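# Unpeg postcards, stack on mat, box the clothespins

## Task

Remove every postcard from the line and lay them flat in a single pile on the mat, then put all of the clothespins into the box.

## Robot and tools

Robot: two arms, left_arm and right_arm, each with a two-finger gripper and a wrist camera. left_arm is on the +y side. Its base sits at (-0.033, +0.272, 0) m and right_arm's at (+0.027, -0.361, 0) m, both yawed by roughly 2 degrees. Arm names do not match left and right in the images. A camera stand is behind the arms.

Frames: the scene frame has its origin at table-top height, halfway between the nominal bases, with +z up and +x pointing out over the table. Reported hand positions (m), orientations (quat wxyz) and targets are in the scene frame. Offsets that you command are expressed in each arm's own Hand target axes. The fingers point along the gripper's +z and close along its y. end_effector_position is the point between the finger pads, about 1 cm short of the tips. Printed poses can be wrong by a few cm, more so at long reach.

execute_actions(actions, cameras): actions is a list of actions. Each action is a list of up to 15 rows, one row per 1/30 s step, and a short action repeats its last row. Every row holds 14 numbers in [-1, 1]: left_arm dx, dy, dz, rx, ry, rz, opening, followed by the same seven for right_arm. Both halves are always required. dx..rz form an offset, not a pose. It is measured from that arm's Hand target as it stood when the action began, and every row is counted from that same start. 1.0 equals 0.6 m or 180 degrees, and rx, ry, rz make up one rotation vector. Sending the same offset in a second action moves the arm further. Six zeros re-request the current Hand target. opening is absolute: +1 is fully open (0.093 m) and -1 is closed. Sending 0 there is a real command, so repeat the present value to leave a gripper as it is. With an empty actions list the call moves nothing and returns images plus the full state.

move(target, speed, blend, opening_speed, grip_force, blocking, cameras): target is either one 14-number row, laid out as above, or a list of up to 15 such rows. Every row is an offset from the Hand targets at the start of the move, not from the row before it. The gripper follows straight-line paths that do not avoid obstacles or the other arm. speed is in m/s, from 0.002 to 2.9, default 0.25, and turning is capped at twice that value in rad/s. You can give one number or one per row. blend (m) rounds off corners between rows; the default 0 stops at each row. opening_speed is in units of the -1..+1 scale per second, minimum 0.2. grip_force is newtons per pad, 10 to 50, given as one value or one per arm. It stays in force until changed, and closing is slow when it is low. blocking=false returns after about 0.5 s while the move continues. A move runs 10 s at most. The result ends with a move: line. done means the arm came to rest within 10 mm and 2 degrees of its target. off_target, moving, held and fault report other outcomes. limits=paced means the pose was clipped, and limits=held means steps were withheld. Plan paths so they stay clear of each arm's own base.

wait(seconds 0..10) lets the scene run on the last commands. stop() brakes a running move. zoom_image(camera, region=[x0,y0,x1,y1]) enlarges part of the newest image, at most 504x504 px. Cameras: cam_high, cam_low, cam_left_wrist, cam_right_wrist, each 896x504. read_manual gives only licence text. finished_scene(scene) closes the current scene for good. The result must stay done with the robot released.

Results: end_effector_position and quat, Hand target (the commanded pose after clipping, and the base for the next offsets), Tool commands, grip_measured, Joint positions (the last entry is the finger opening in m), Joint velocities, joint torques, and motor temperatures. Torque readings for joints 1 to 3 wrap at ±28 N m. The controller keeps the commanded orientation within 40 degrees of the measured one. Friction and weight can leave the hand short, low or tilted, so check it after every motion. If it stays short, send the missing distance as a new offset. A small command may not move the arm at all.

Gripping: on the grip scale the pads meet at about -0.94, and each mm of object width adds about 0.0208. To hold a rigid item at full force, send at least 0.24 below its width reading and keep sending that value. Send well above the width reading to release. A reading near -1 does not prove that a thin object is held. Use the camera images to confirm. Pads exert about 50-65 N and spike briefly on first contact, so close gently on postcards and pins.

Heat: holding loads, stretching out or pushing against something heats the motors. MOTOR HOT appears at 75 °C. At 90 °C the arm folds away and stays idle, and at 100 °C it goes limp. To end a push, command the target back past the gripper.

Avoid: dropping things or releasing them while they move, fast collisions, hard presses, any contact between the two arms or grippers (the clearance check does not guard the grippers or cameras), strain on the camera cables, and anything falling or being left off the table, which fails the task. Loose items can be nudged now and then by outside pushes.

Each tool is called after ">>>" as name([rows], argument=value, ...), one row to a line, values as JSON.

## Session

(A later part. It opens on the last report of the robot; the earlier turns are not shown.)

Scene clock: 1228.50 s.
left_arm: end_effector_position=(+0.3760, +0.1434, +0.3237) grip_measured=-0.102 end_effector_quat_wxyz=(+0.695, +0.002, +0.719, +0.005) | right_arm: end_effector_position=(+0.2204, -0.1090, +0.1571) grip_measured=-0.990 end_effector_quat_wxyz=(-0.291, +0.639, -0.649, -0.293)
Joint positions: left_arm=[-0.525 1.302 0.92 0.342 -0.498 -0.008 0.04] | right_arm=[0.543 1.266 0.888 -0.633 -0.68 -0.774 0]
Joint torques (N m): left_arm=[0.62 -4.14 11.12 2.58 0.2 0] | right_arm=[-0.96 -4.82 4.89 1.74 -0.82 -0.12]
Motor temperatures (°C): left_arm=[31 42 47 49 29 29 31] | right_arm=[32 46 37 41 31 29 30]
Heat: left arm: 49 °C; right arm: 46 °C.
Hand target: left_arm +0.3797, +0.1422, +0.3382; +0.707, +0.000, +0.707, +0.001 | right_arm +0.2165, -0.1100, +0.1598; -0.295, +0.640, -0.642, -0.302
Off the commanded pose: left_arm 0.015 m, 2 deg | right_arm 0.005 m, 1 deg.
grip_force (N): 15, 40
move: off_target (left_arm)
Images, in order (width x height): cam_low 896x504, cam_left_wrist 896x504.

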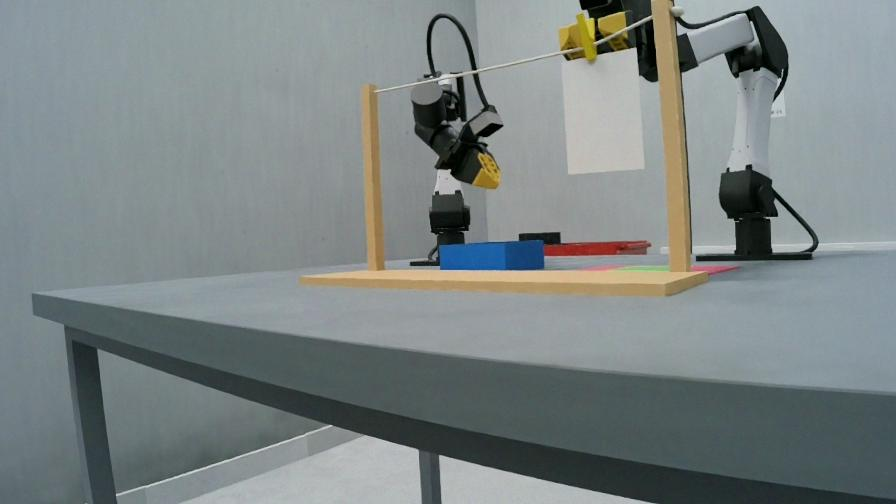

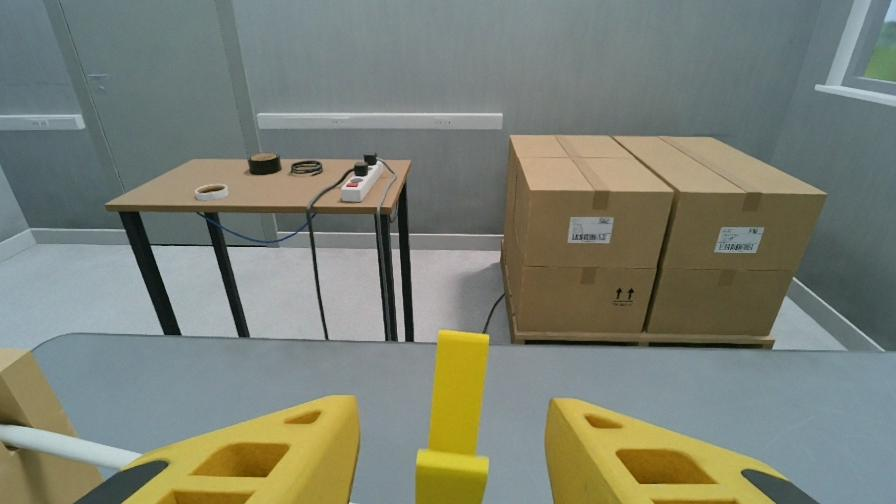

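>>> move([
  [-0.0133,0,0.003,0,0,0,-0.1,0,0,0,0,0,0,-1],
  [-0.0133,0,0.003,0,0,0,-0.9,0,0,0,0,0,0,-1],
], cameras=["cam_left_wrist","cam_low","cam_high"], speed=0.05, opening_speed=0.4)

Scene clock: 1240.53 s.
left_arm: end_effector_position=(+0.3787, +0.1444, +0.3368) grip_measured=-0.758 end_effector_quat_wxyz=(+0.701, -0.003, +0.713, +0.003) | right_arm: end_effector_position=(+0.2204, -0.1090, +0.1571) grip_measured=-0.990 end_effector_quat_wxyz=(-0.291, +0.639, -0.649, -0.293)
Joint positions: left_arm=[-0.518 1.306 0.957 0.331 -0.494 -0.008 0.009] | right_arm=[0.543 1.266 0.888 -0.633 -0.68 -0.774 0]
Joint torques (N m): left_arm=[0.39 -4.18 11.08 2.38 0.21 0.06] | right_arm=[-0.96 -4.82 4.9 1.74 -0.82 -0.12]
Heat: left arm: 51 °C; right arm: 45 °C.
Hand target: left_arm +0.3815, +0.1422, +0.3464; +0.707, +0.000, +0.707, +0.000 | right_arm +0.2165, -0.1100, +0.1598; -0.295, +0.640, -0.642, -0.302
Off the commanded pose: left_arm 0.010 m, 1 deg | right_arm 0.005 m, 1 deg.
grip_force (N): 15, 40
move: done
Images, in order (width x height): cam_high 896x504, cam_low 896x504, cam_left_wrist 896x504.

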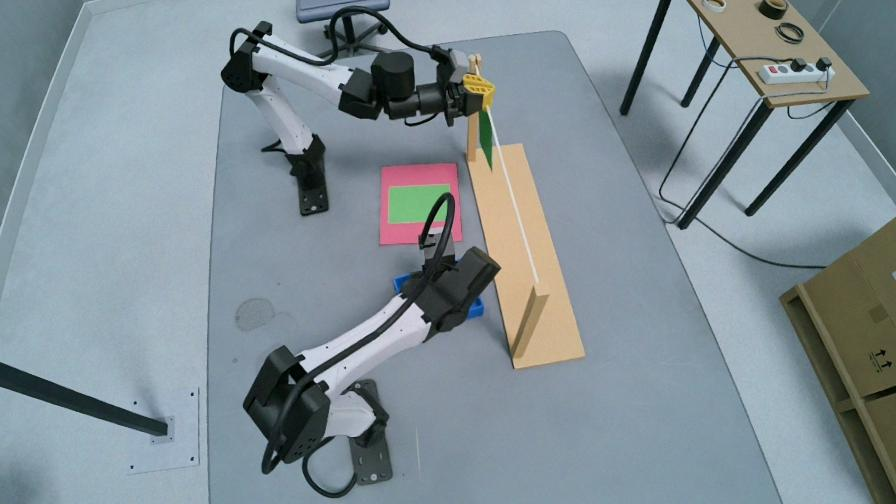

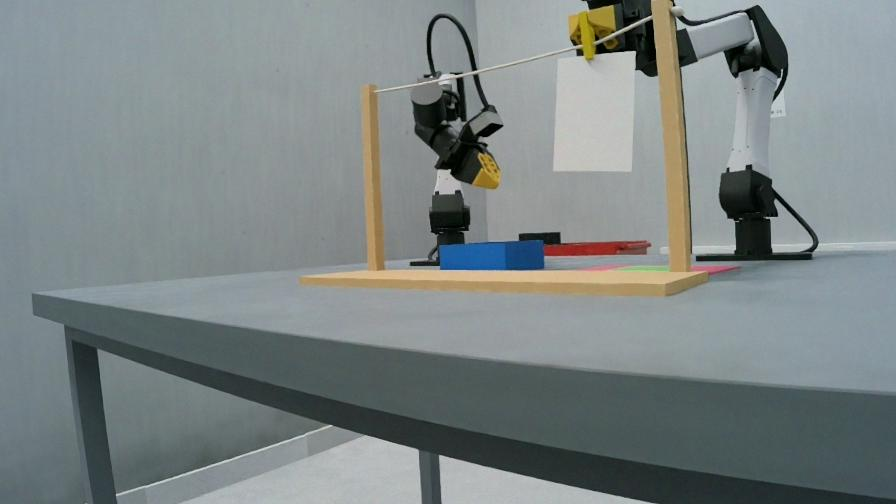

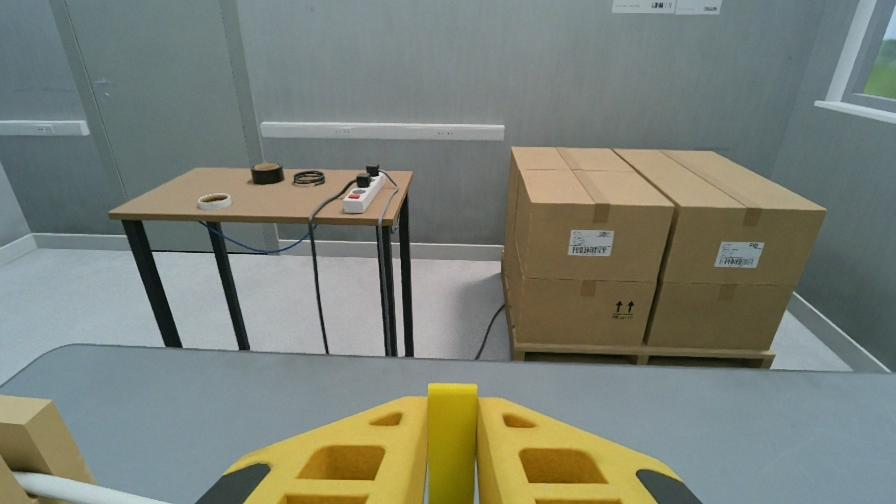

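>>> execute_actions(actions=[])

Scene clock: 1278.67 s.
left_arm: end_effector_position=(+0.3787, +0.1444, +0.3368) grip_measured=-0.766 end_effector_quat_wxyz=(+0.701, -0.003, +0.713, +0.003) | right_arm: end_effector_position=(+0.2204, -0.1090, +0.1571) grip_measured=-0.990 end_effector_quat_wxyz=(-0.291, +0.639, -0.649, -0.293)
Joint positions: left_arm=[-0.518 1.306 0.957 0.331 -0.494 -0.008 0.008] | right_arm=[0.543 1.266 0.888 -0.633 -0.68 -0.774 0]
Joint velocities: within noise
Joint torques (N m): left_arm=[0.53 -3.75 10.96 2.35 0.24 0.09] | right_arm=[-0.95 -4.82 4.89 1.74 -0.82 -0.12]
Motor temperatures (°C): left_arm=[31 40 57 55 29 29 31] | right_arm=[32 43 37 40 31 29 30]
Heat: left arm: 57 °C; right arm: 43 °C.
Hand target: left_arm +0.3815, +0.1422, +0.3464; +0.707, +0.000, +0.707, +0.000 | right_arm +0.2165, -0.1100, +0.1598; -0.295, +0.640, -0.642, -0.302
Tool commands: left_gripper/opening=-0.9 right_gripper/opening=-1.0
Off the commanded pose: left_arm 0.010 m, 1 deg | right_arm 0.005 m, 1 deg.
grip_force (N): 15, 40

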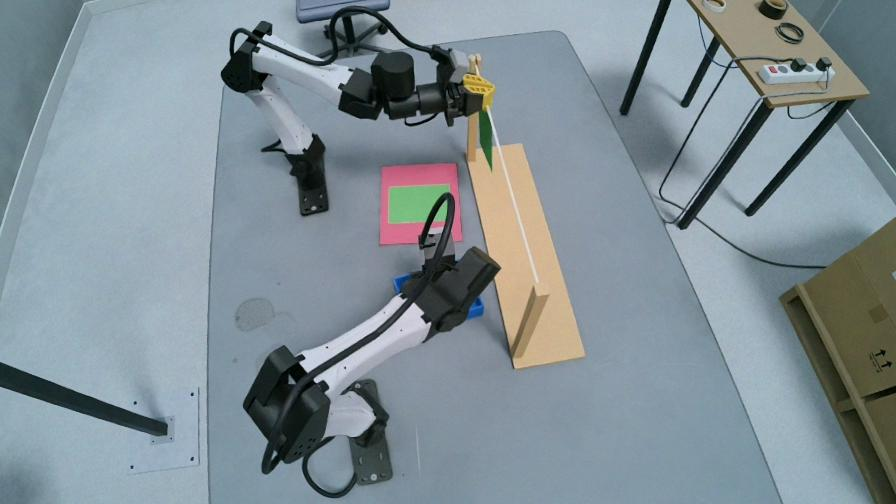

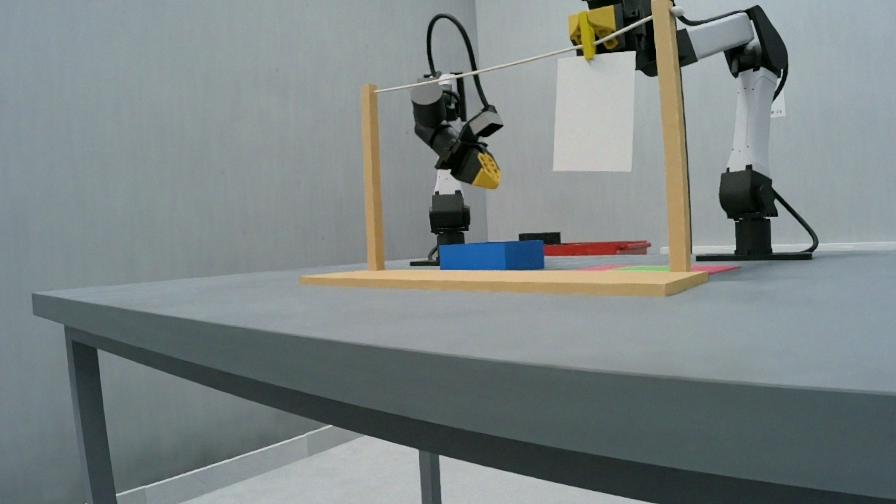

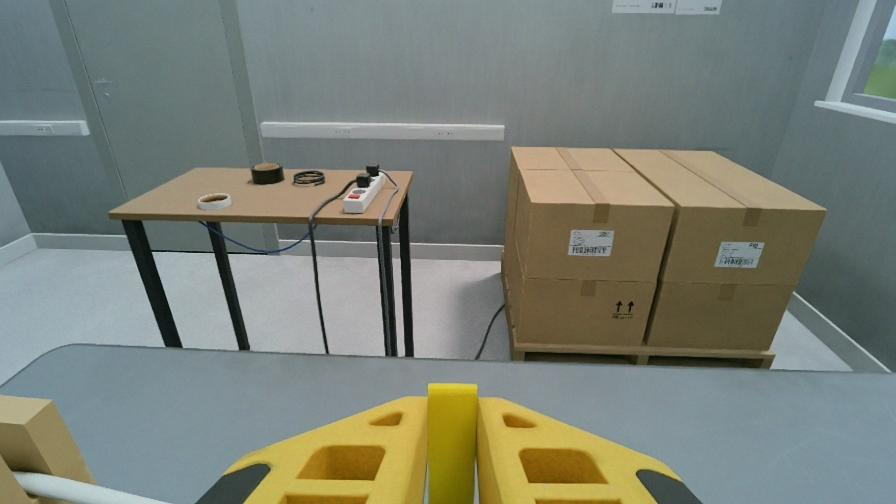

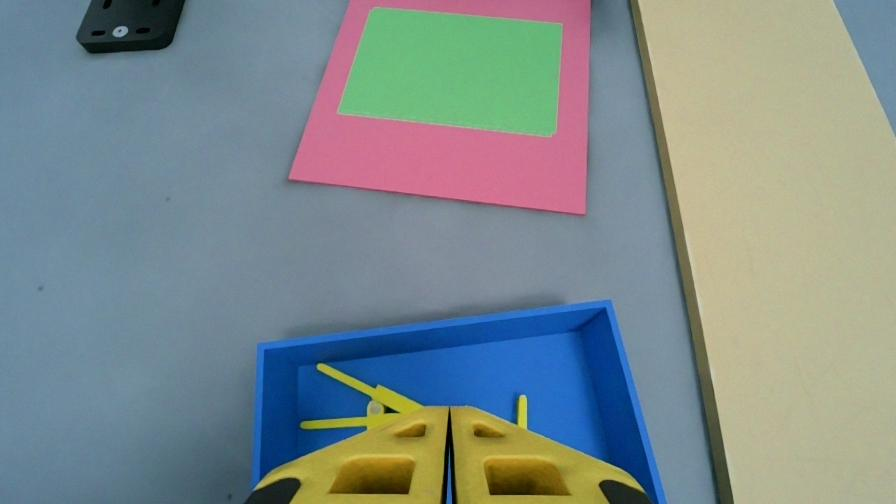

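>>> move(target=[0, -0.1, 0, 0, 0, 0, -0.9, 0, 0, 0, 0, 0, 0, -1], speed=0.04, cameras=["cam_high", "cam_low", "cam_left_wrist"])

Scene clock: 1290.10 s.
left_arm: end_effector_position=(+0.3808, +0.1034, +0.3359) grip_measured=-0.766 end_effector_quat_wxyz=(+0.698, -0.017, +0.715, +0.033) | right_arm: end_effector_position=(+0.2204, -0.1090, +0.1571) grip_measured=-0.990 end_effector_quat_wxyz=(-0.291, +0.639, -0.649, -0.293)
Joint positions: left_arm=[-0.665 1.423 1.054 0.337 -0.704 0.003 0.008] | right_arm=[0.543 1.266 0.888 -0.633 -0.68 -0.774 0]
Joint torques (N m): left_arm=[-1.74 -4.34 11.06 2.39 0.56 -0.07] | right_arm=[-0.96 -4.81 4.89 1.74 -0.82 -0.12]
Motor temperatures (°C): left_arm=[31 40 58 55 29 29 31] | right_arm=[32 43 37 40 31 29 30]
Heat: left arm: 58 °C; right arm: 43 °C.
Hand target: left_arm +0.3815, +0.0821, +0.3463; +0.707, +0.000, +0.707, +0.000 | right_arm +0.2165, -0.1100, +0.1598; -0.295, +0.640, -0.642, -0.302
Off the commanded pose: left_arm 0.024 m, 4 deg | right_arm 0.005 m, 1 deg.
grip_force (N): 15, 40
move: off_target (left_arm)
Images, in order (width x height): cam_high 896x504, cam_low 896x504, cam_left_wrist 896x504.

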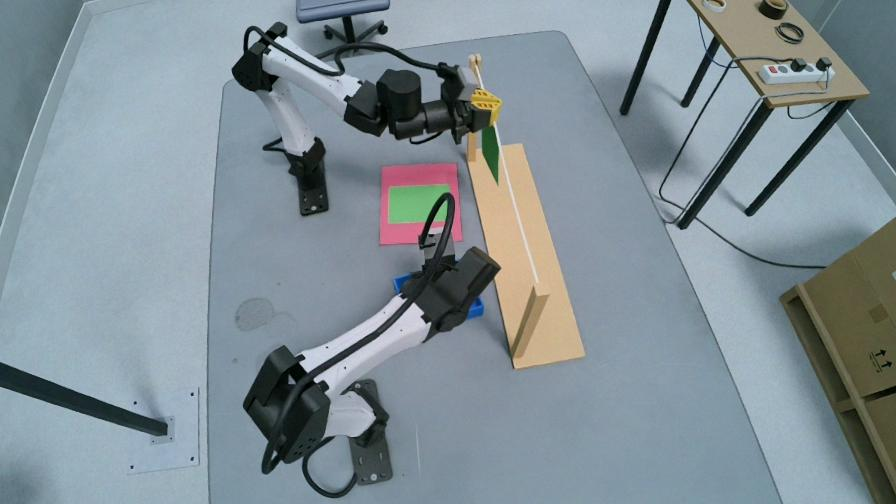

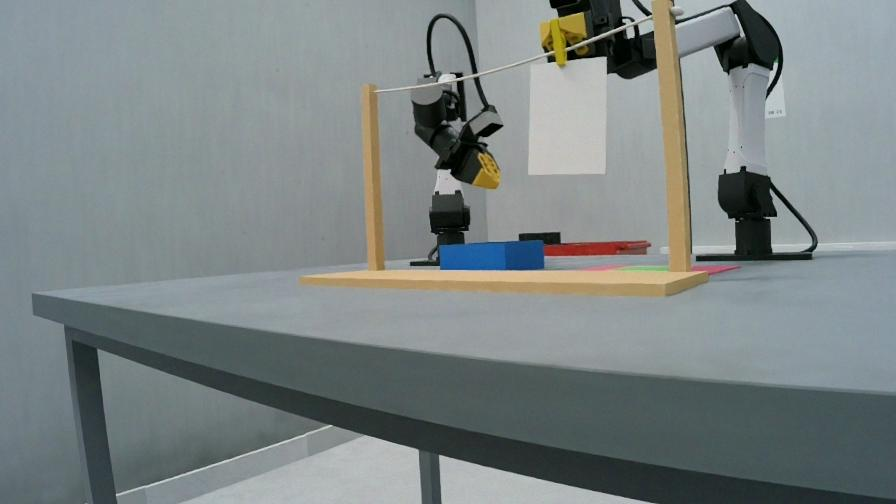

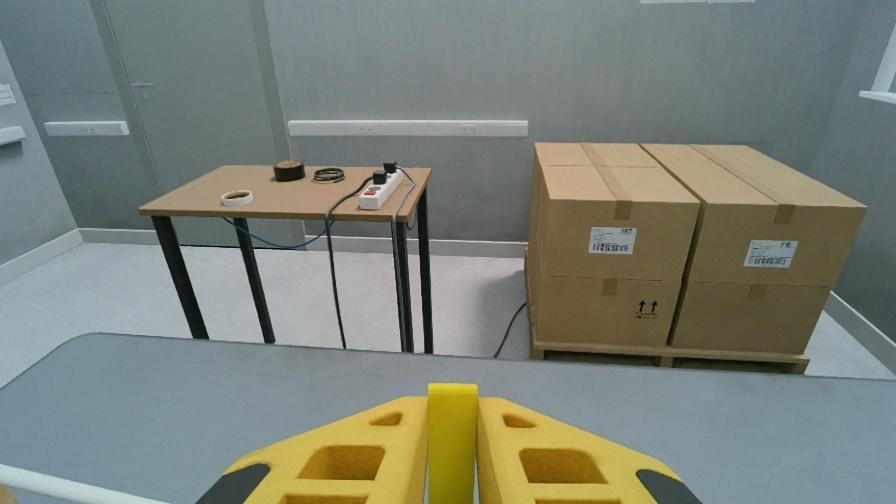

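>>> move(target=[0, -0.17, 0, 0, 0, 0, -0.9, 0, 0, 0, 0, 0, 0, -1], speed=0.04, cameras=["cam_high", "cam_low", "cam_left_wrist"])

Scene clock: 1301.80 s.
left_arm: end_effector_position=(+0.3821, -0.0033, +0.3393) grip_measured=-0.766 end_effector_quat_wxyz=(+0.702, -0.010, +0.712, +0.025) | right_arm: end_effector_position=(+0.2204, -0.1090, +0.1571) grip_measured=-0.990 end_effector_quat_wxyz=(-0.291, +0.639, -0.649, -0.293)
Joint positions: left_arm=[-0.886 1.693 1.325 0.345 -0.904 0.003 0.008] | right_arm=[0.543 1.266 0.888 -0.633 -0.68 -0.774 0]
Joint torques (N m): left_arm=[-0.81 -6.45 11.02 2.26 0.4 -0.06] | right_arm=[-0.96 -4.82 4.89 1.74 -0.82 -0.12]
Motor temperatures (°C): left_arm=[31 40 58 54 29 29 31] | right_arm=[32 43 37 40 32 29 30]
Heat: left arm: 58 °C; right arm: 43 °C.
Hand target: left_arm +0.3816, -0.0198, +0.3461; +0.707, +0.000, +0.707, +0.001 | right_arm +0.2165, -0.1100, +0.1598; -0.295, +0.640, -0.642, -0.302
Off the commanded pose: left_arm 0.018 m, 3 deg | right_arm 0.005 m, 1 deg.
grip_force (N): 15, 40
move: off_target (left_arm)
Images, in order (width x height): cam_high 896x504, cam_low 896x504, cam_left_wrist 896x504.

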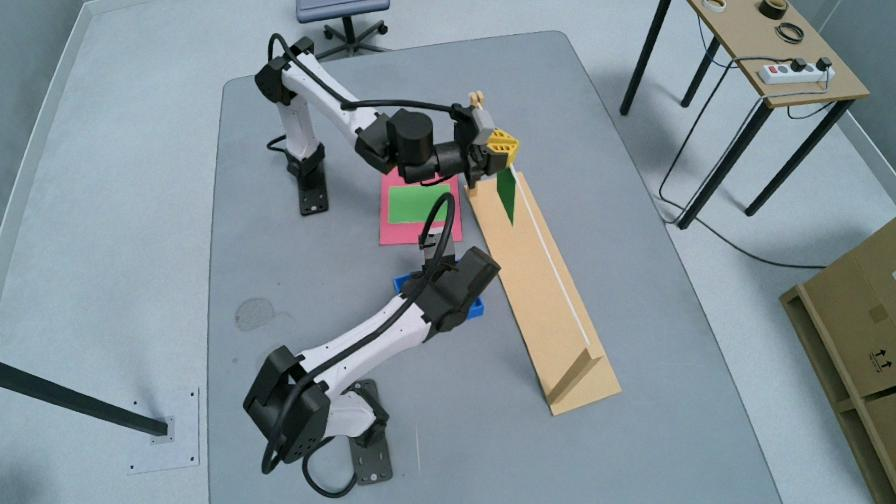

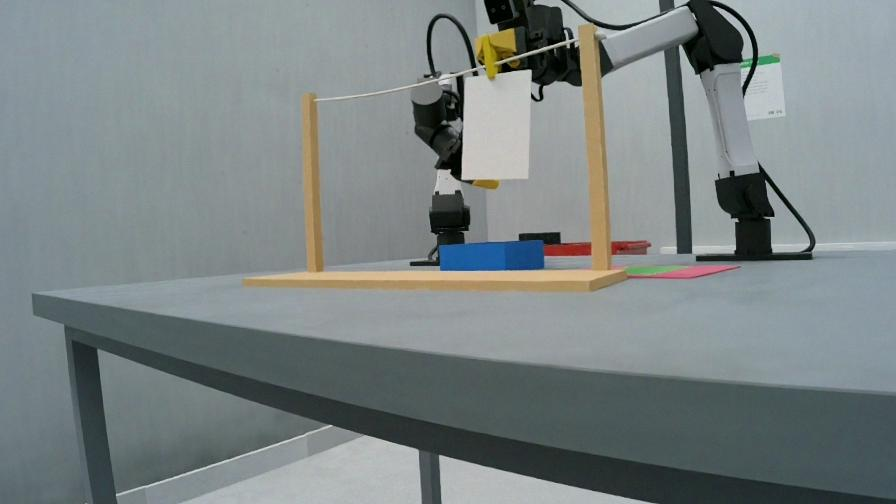

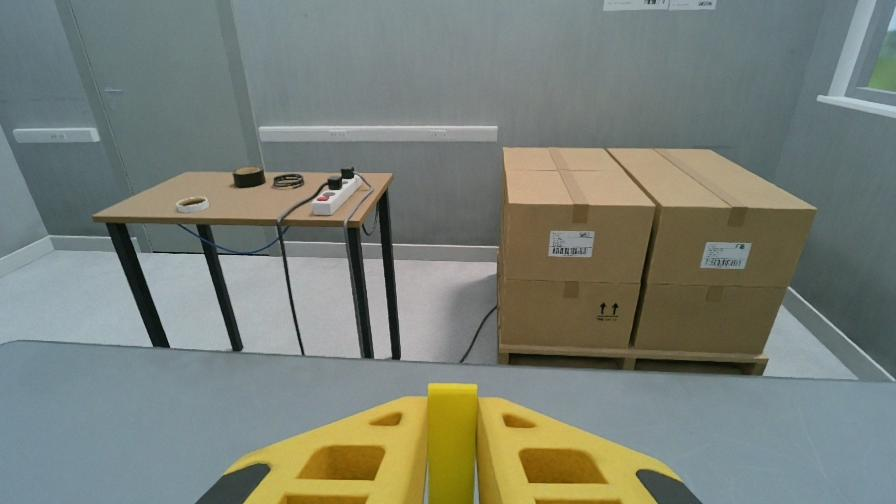

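>>> zoom_image(camera="cam_low", region=[400, 10, 680, 300])

>>> zoom_image(camera="cam_high", region=[400, 60, 640, 240])

Scaled by 1.738.

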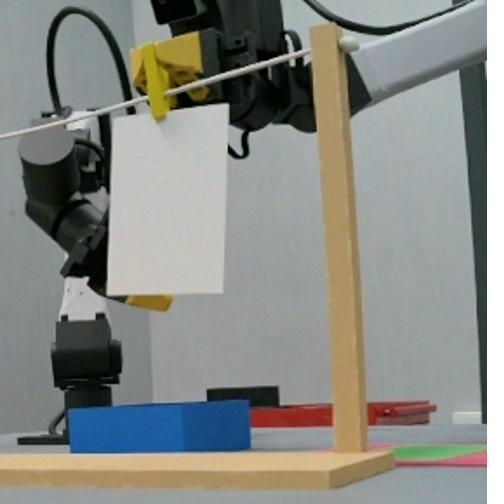

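Scaled by 2.100.

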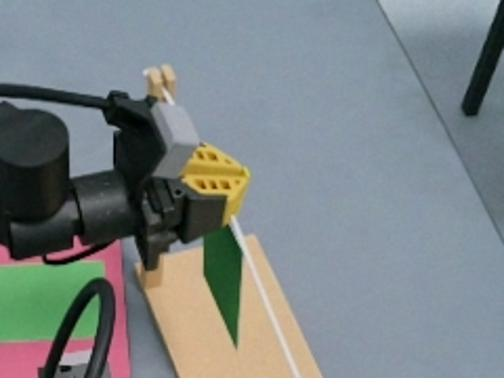

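>>> move(target=[0, 0, 0, 0, 0, 0, -0.9, 0.1699, -0.1392, -0.358, 0.4467, -0.1089, 0.2328, -1], speed=0.2, cameras=["all"])

Scene clock: 1468.87 s.
left_arm: end_effector_position=(+0.3821, -0.0033, +0.3395) grip_measured=-0.766 end_effector_quat_wxyz=(+0.702, -0.010, +0.712, +0.025) | right_arm: end_effector_position=(+0.2988, -0.3372, +0.2203) grip_measured=-0.990 end_effector_quat_wxyz=(+0.601, -0.010, +0.799, +0.002)
Joint positions: left_arm=[-0.886 1.693 1.325 0.345 -0.904 0.003 0.008] | right_arm=[0.158 0.527 0.451 -0.209 0.169 0.041 0]
Joint torques (N m): left_arm=[-1.13 -6.31 11.32 2.2 0.42 -0.06] | right_arm=[-0.77 0.87 5.41 3.11 0.08 0.13]
Motor temperatures (°C): left_arm=[31 42 59 55 29 29 31] | right_arm=[32 41 36 40 32 29 30]
Heat: left arm: 59 °C; right arm: 41 °C.
Hand target: left_arm +0.3816, -0.0198, +0.3462; +0.707, +0.000, +0.707, +0.000 | right_arm +0.3010, -0.3400, +0.2192; +0.605, +0.000, +0.796, +0.000
Off the commanded pose: left_arm 0.018 m, 3 deg | right_arm 0.004 m, 1 deg.
grip_force (N): 15, 40
move: off_target (left_arm)

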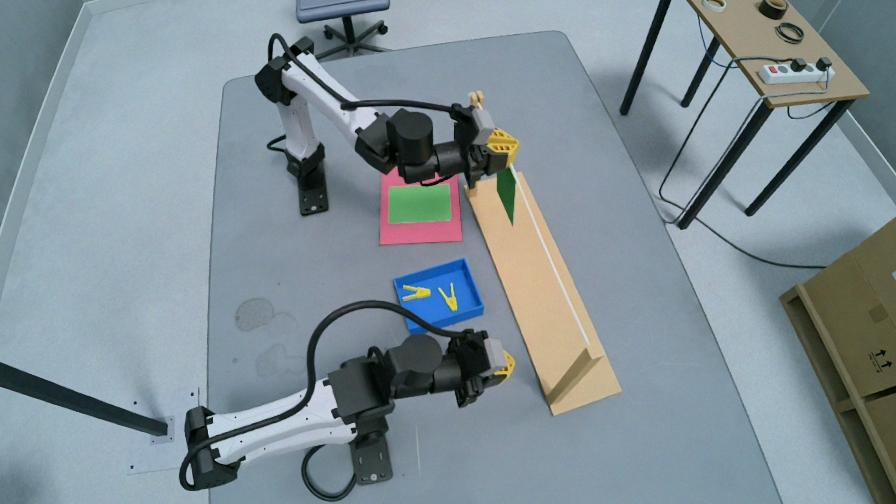

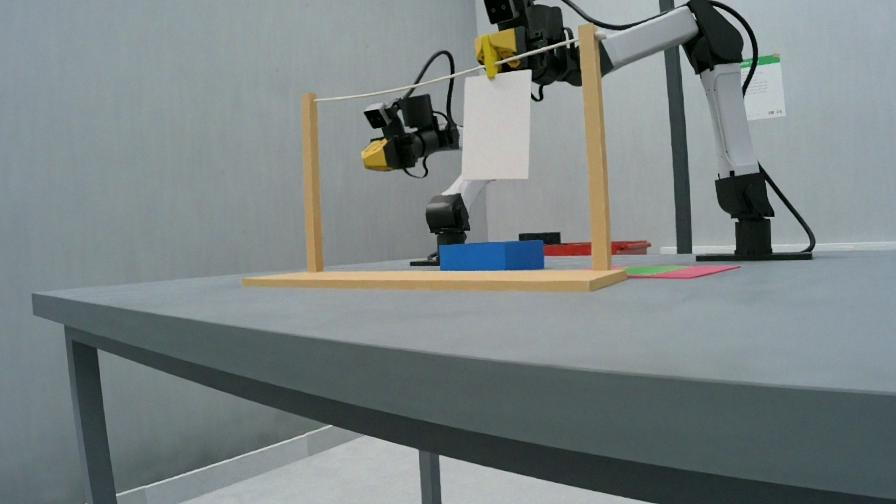

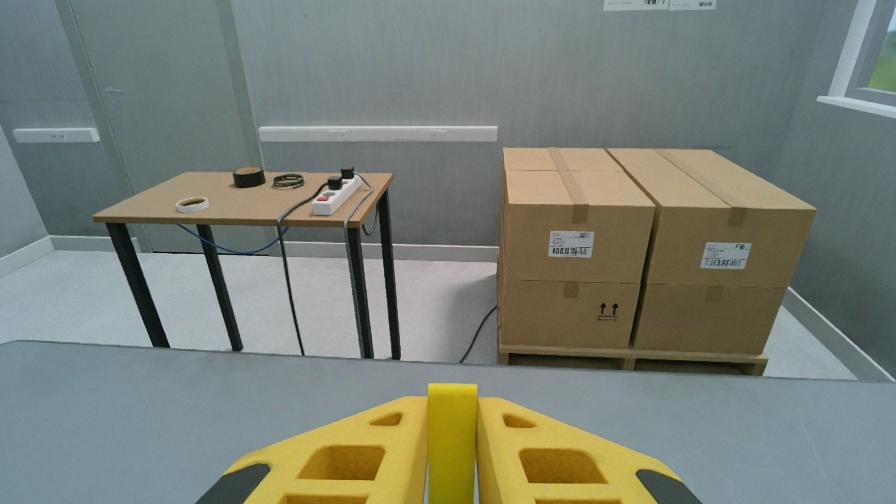

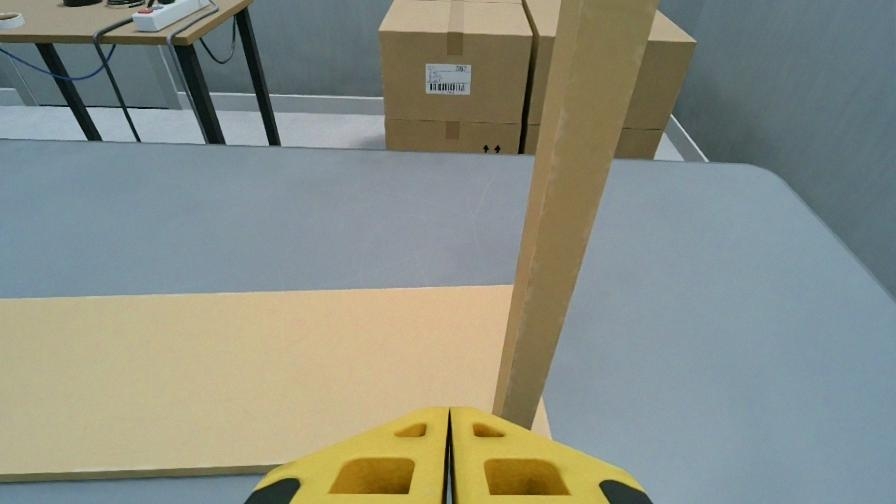

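>>> move(target=[0, 0, 0, 0, 0, 0, -0.9, 0.0928, -0.09, 0.0837, -0.0324, -0.0194, -0.0079, 1], speed=0.15, cameras=["cam_right_wrist"])

Scene clock: 1565.50 s.
left_arm: end_effector_position=(+0.3821, -0.0033, +0.3395) grip_measured=-0.766 end_effector_quat_wxyz=(+0.702, -0.010, +0.712, +0.025) | right_arm: end_effector_position=(+0.3353, -0.3949, +0.1528) grip_measured=+1.000 end_effector_quat_wxyz=(+0.623, -0.036, +0.781, +0.031)
Joint positions: left_arm=[-0.886 1.693 1.325 0.345 -0.904 0.003 0.008] | right_arm=[-0.363 0.893 0.197 0.451 -0.413 -0.097 0.093]
Joint torques (N m): left_arm=[-0.76 -6.45 11 2.24 0.38 -0.09] | right_arm=[-0.91 -0.68 4.75 3.12 -0.37 -0.01]
Motor temperatures (°C): left_arm=[31 42 61 56 29 29 31] | right_arm=[32 39 36 48 31 29 30]
Heat: left arm: 61 °C; right arm: 48 °C.
Hand target: left_arm +0.3816, -0.0198, +0.3462; +0.707, +0.000, +0.707, +0.000 | right_arm +0.3345, -0.3939, +0.1521; +0.628, -0.041, +0.776, +0.033
Off the commanded pose: left_arm 0.018 m, 3 deg | right_arm 0.001 m, 1 deg.
grip_force (N): 15, 40
move: off_target (left_arm)
Images, in order (width x height): cam_right_wrist 896x504.

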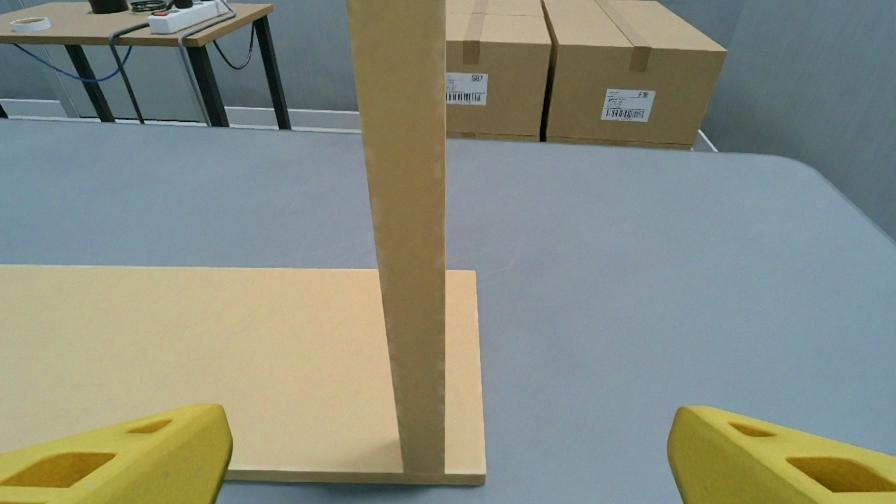

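>>> move([
  [0, 0, 0, 0, 0, 0, -0.9, 0.0125, 0.0217, 0.1177, 0, 0, 0, 1],
  [0, 0, 0, 0, 0, 0, -0.9, 0.0125, 0.0217, 0.1177, 0, 0, 0, -0.1],
], speed=0.06, cameras=["cam_right_wrist", "cam_high"], grip_force=[15, 20])

Scene clock: 1596.23 s.
left_arm: end_effector_position=(+0.3821, -0.0033, +0.3395) grip_measured=-0.766 end_effector_quat_wxyz=(+0.702, -0.010, +0.712, +0.025) | right_arm: end_effector_position=(+0.3915, -0.3721, +0.1169) grip_measured=-0.099 end_effector_quat_wxyz=(+0.612, -0.045, +0.789, +0.038)
Joint positions: left_arm=[-0.886 1.693 1.325 0.345 -0.904 0.003 0.008] | right_arm=[-0.183 1.394 0.267 0.866 -0.26 -0.063 0.04]
Joint torques (N m): left_arm=[-0.88 -6.22 11.03 2.18 0.44 -0.03] | right_arm=[0.29 -2.88 6.64 3.08 0.06 0.13]
Motor temperatures (°C): left_arm=[31 42 62 56 29 29 31] | right_arm=[32 38 37 49 31 29 30]
Heat: left arm: 62 °C; right arm: 49 °C.
Hand target: left_arm +0.3816, -0.0198, +0.3462; +0.707, +0.000, +0.707, +0.000 | right_arm +0.4002, -0.3739, +0.1299; +0.628, -0.041, +0.776, +0.033
Off the commanded pose: left_arm 0.018 m, 3 deg | right_arm 0.016 m, 3 deg.
grip_force (N): 15, 20
move: off_target (left_arm, right_arm); target 2's new opening was sent with right_arm's hand 0.016 m and 3 deg from that target
Images, in order (width x height): cam_high 896x504, cam_right_wrist 896x504.

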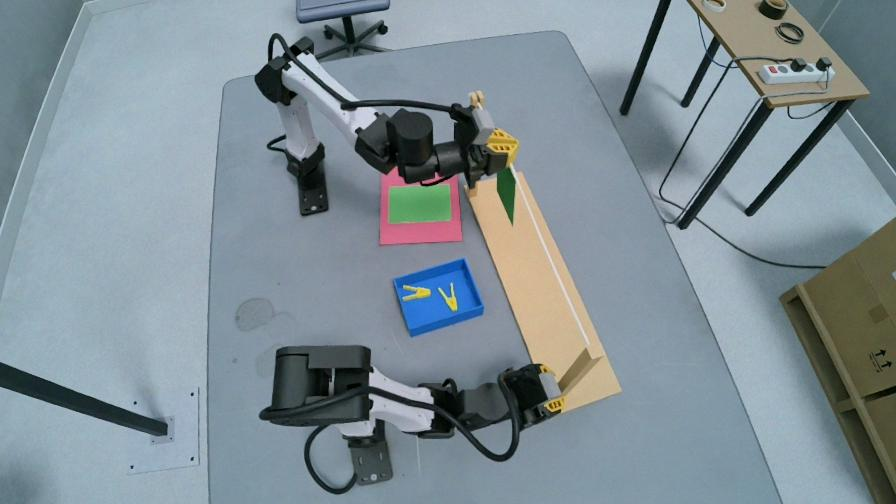

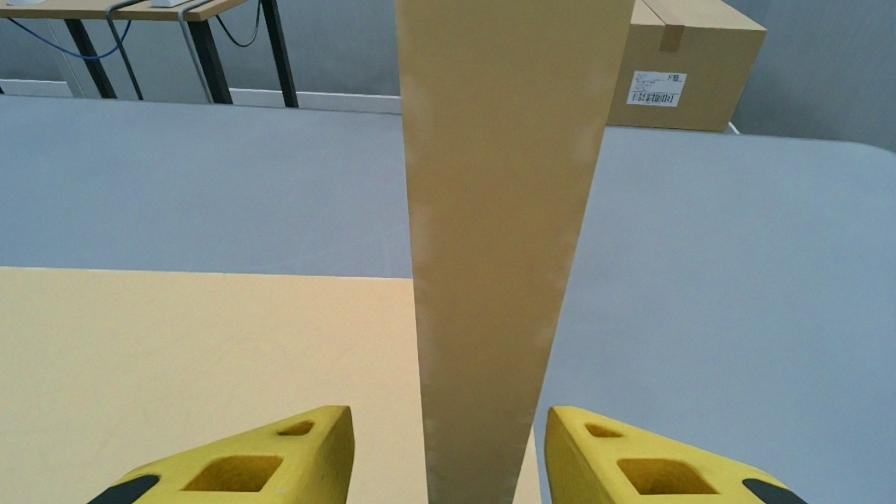

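>>> move([
  [0, 0, 0, 0, 0, 0, -0.9, -0.0055, -0.01, 0.026, 0, 0, 0, -0.1],
  [0, 0, 0, 0, 0, 0, -0.9, -0.0055, -0.01, 0.026, 0, 0, 0, -0.48],
], speed=0.06, cameras=["cam_right_wrist", "cam_high"], grip_force=[15, 20])

Scene clock: 1610.53 s.
left_arm: end_effector_position=(+0.3821, -0.0033, +0.3395) grip_measured=-0.766 end_effector_quat_wxyz=(+0.702, -0.010, +0.712, +0.025) | right_arm: end_effector_position=(+0.4084, -0.3746, +0.1175) grip_measured=-0.479 end_effector_quat_wxyz=(+0.612, -0.045, +0.789, +0.038)
Joint positions: left_arm=[-0.886 1.693 1.325 0.345 -0.904 0.003 0.008] | right_arm=[-0.183 1.471 0.329 0.883 -0.26 -0.063 0.022]
Joint torques (N m): left_arm=[-0.88 -6.24 11.04 2.21 0.48 -0.09] | right_arm=[-0.51 -3.41 6.53 3.08 -0.04 0.11]
Motor temperatures (°C): left_arm=[31 42 62 56 29 29 31] | right_arm=[32 39 37 49 31 29 30]
Heat: left arm: 62 °C; right arm: 49 °C.
Hand target: left_arm +0.3816, -0.0198, +0.3462; +0.707, +0.000, +0.707, +0.000 | right_arm +0.4167, -0.3782, +0.1300; +0.628, -0.041, +0.776, +0.033
Off the commanded pose: left_arm 0.018 m, 3 deg | right_arm 0.015 m, 2 deg.
grip_force (N): 15, 20
move: off_target (left_arm, right_arm); target 2's new opening was sent with right_arm's hand 0.015 m and 2 deg from that target
Images, in order (width x height): cam_high 896x504, cam_right_wrist 896x504.

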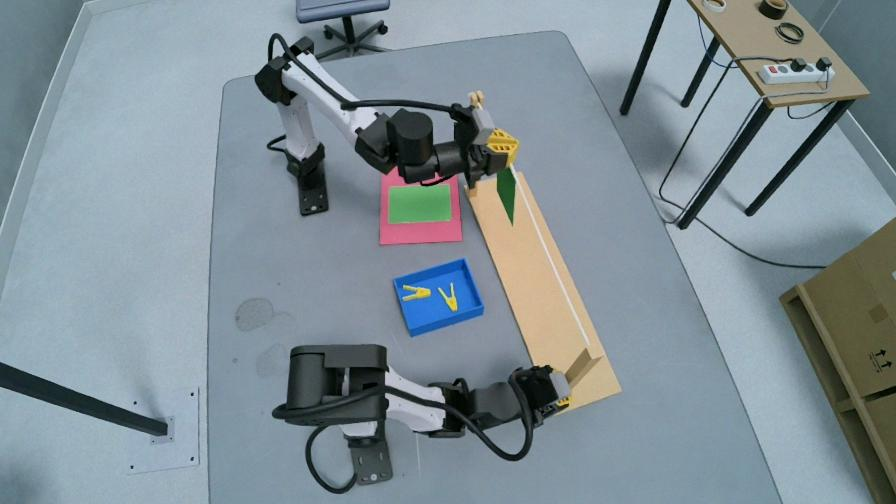

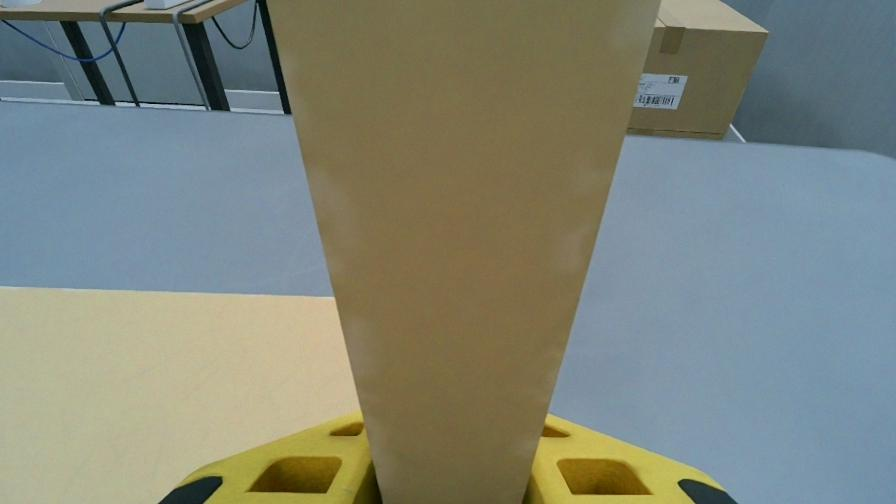

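>>> move(target=[0, 0, 0, 0, 0, 0, -0.9, 0, 0, 0, 0, 0, 0, -0.75], speed=0.06, cameras=["cam_right_wrist"], grip_force=[15, 30], opening_speed=0.3)

Scene clock: 1617.40 s.
left_arm: end_effector_position=(+0.3818, -0.0038, +0.3395) grip_measured=-0.766 end_effector_quat_wxyz=(+0.702, -0.010, +0.712, +0.024) | right_arm: end_effector_position=(+0.4085, -0.3753, +0.1176) grip_measured=-0.620 end_effector_quat_wxyz=(+0.612, -0.044, +0.789, +0.037)
Joint positions: left_arm=[-0.887 1.693 1.325 0.345 -0.904 0.003 0.008] | right_arm=[-0.183 1.471 0.329 0.883 -0.256 -0.062 0.015]
Joint torques (N m): left_arm=[-0.96 -6.13 10.96 2.19 0.46 -0.1] | right_arm=[-0.53 -3.41 6.53 3.08 -0.09 0.1]
Motor temperatures (°C): left_arm=[31 42 62 56 29 29 31] | right_arm=[32 39 37 48 31 29 30]
Heat: left arm: 62 °C; right arm: 48 °C.
Hand target: left_arm +0.3816, -0.0198, +0.3462; +0.707, +0.000, +0.707, +0.000 | right_arm +0.4167, -0.3782, +0.1300; +0.628, -0.041, +0.776, +0.033
Off the commanded pose: left_arm 0.017 m, 3 deg | right_arm 0.015 m, 2 deg.
grip_force (N): 15, 30
move: off_target (left_arm, right_arm)
Images, in order (width x height): cam_right_wrist 896x504.

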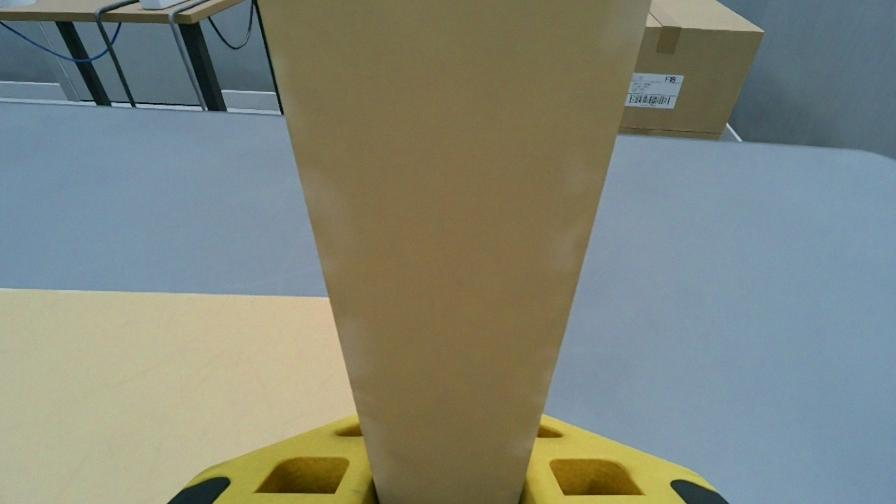

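>>> move(target=[0, 0, 0, 0, 0, 0, -0.9, 0.006, 0.0868, -0.028, 0.0231, 0, 0.0049, -0.75], speed=0.03, cameras=["cam_high", "cam_low", "cam_right_wrist"])

Scene clock: 1631.80 s.
left_arm: end_effector_position=(+0.3816, -0.0003, +0.3395) grip_measured=-0.766 end_effector_quat_wxyz=(+0.702, -0.017, +0.712, +0.032) | right_arm: end_effector_position=(+0.3946, -0.3410, +0.1183) grip_measured=-0.626 end_effector_quat_wxyz=(+0.612, +0.007, +0.791, -0.004)
Joint positions: left_arm=[-0.887 1.693 1.325 0.345 -0.924 0.004 0.008] | right_arm=[0.076 1.392 0.272 0.865 0.121 0.033 0.015]
Joint torques (N m): left_arm=[-0.79 -6.5 10.92 2.23 0.61 -0.06] | right_arm=[2.17 -4.97 4.36 3.16 -0.29 -0.13]
Motor temperatures (°C): left_arm=[31 42 62 56 29 29 31] | right_arm=[32 39 37 48 31 29 30]
Heat: left arm: 62 °C; right arm: 48 °C.
Hand target: left_arm +0.3816, -0.0198, +0.3462; +0.707, +0.000, +0.707, +0.000 | right_arm +0.3942, -0.3282, +0.1300; +0.629, -0.012, +0.777, +0.010
Off the commanded pose: left_arm 0.021 m, 4 deg | right_arm 0.017 m, 4 deg.
grip_force (N): 15, 30
move: off_target (left_arm, right_arm)
Images, in order (width x height): cam_high 896x504, cam_low 896x504, cam_right_wrist 896x504.

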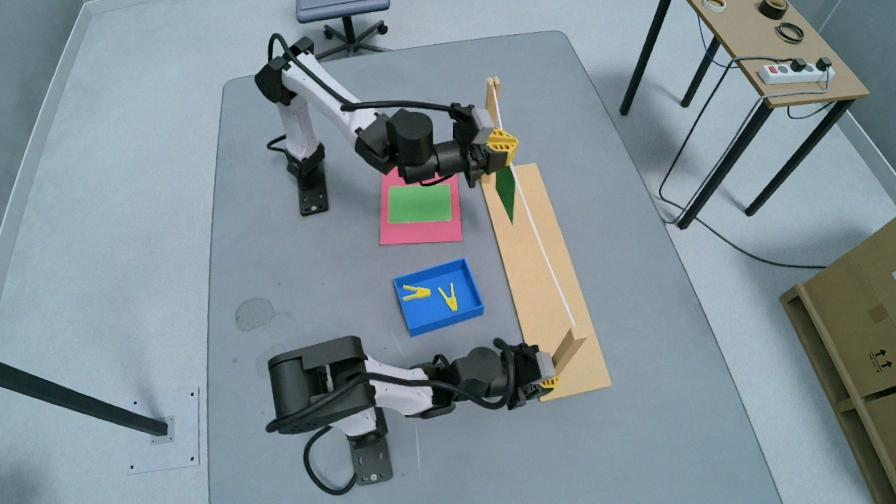

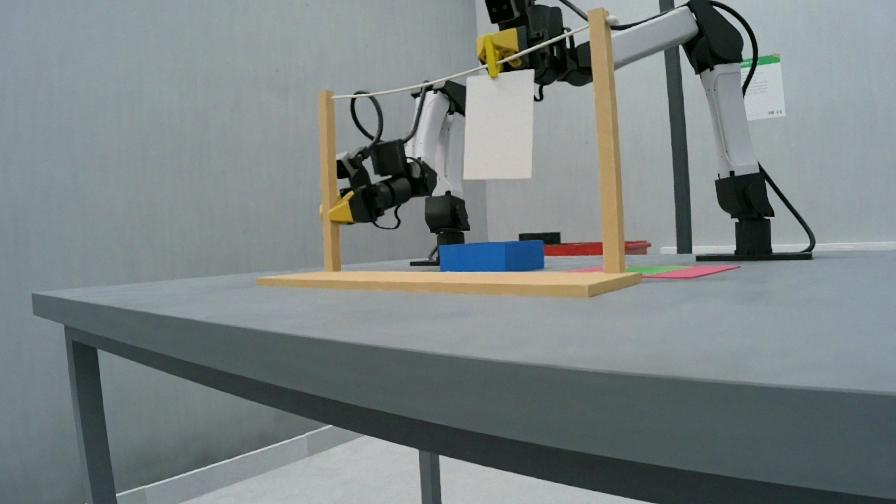

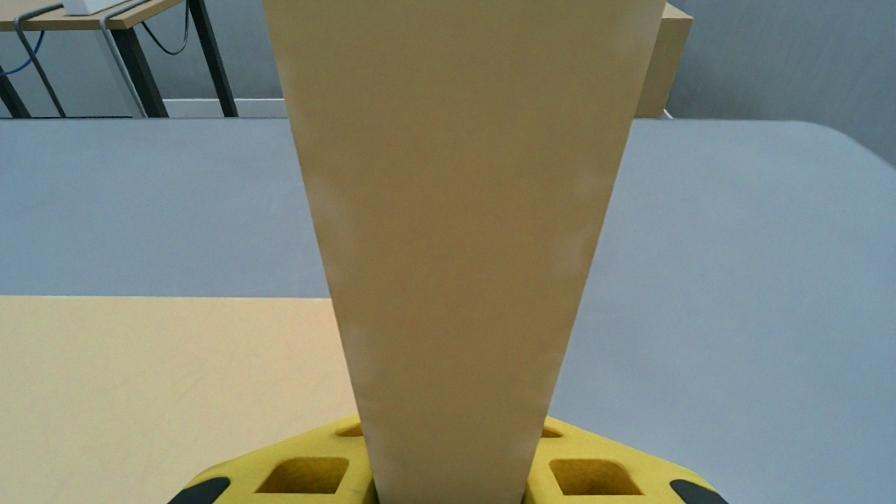

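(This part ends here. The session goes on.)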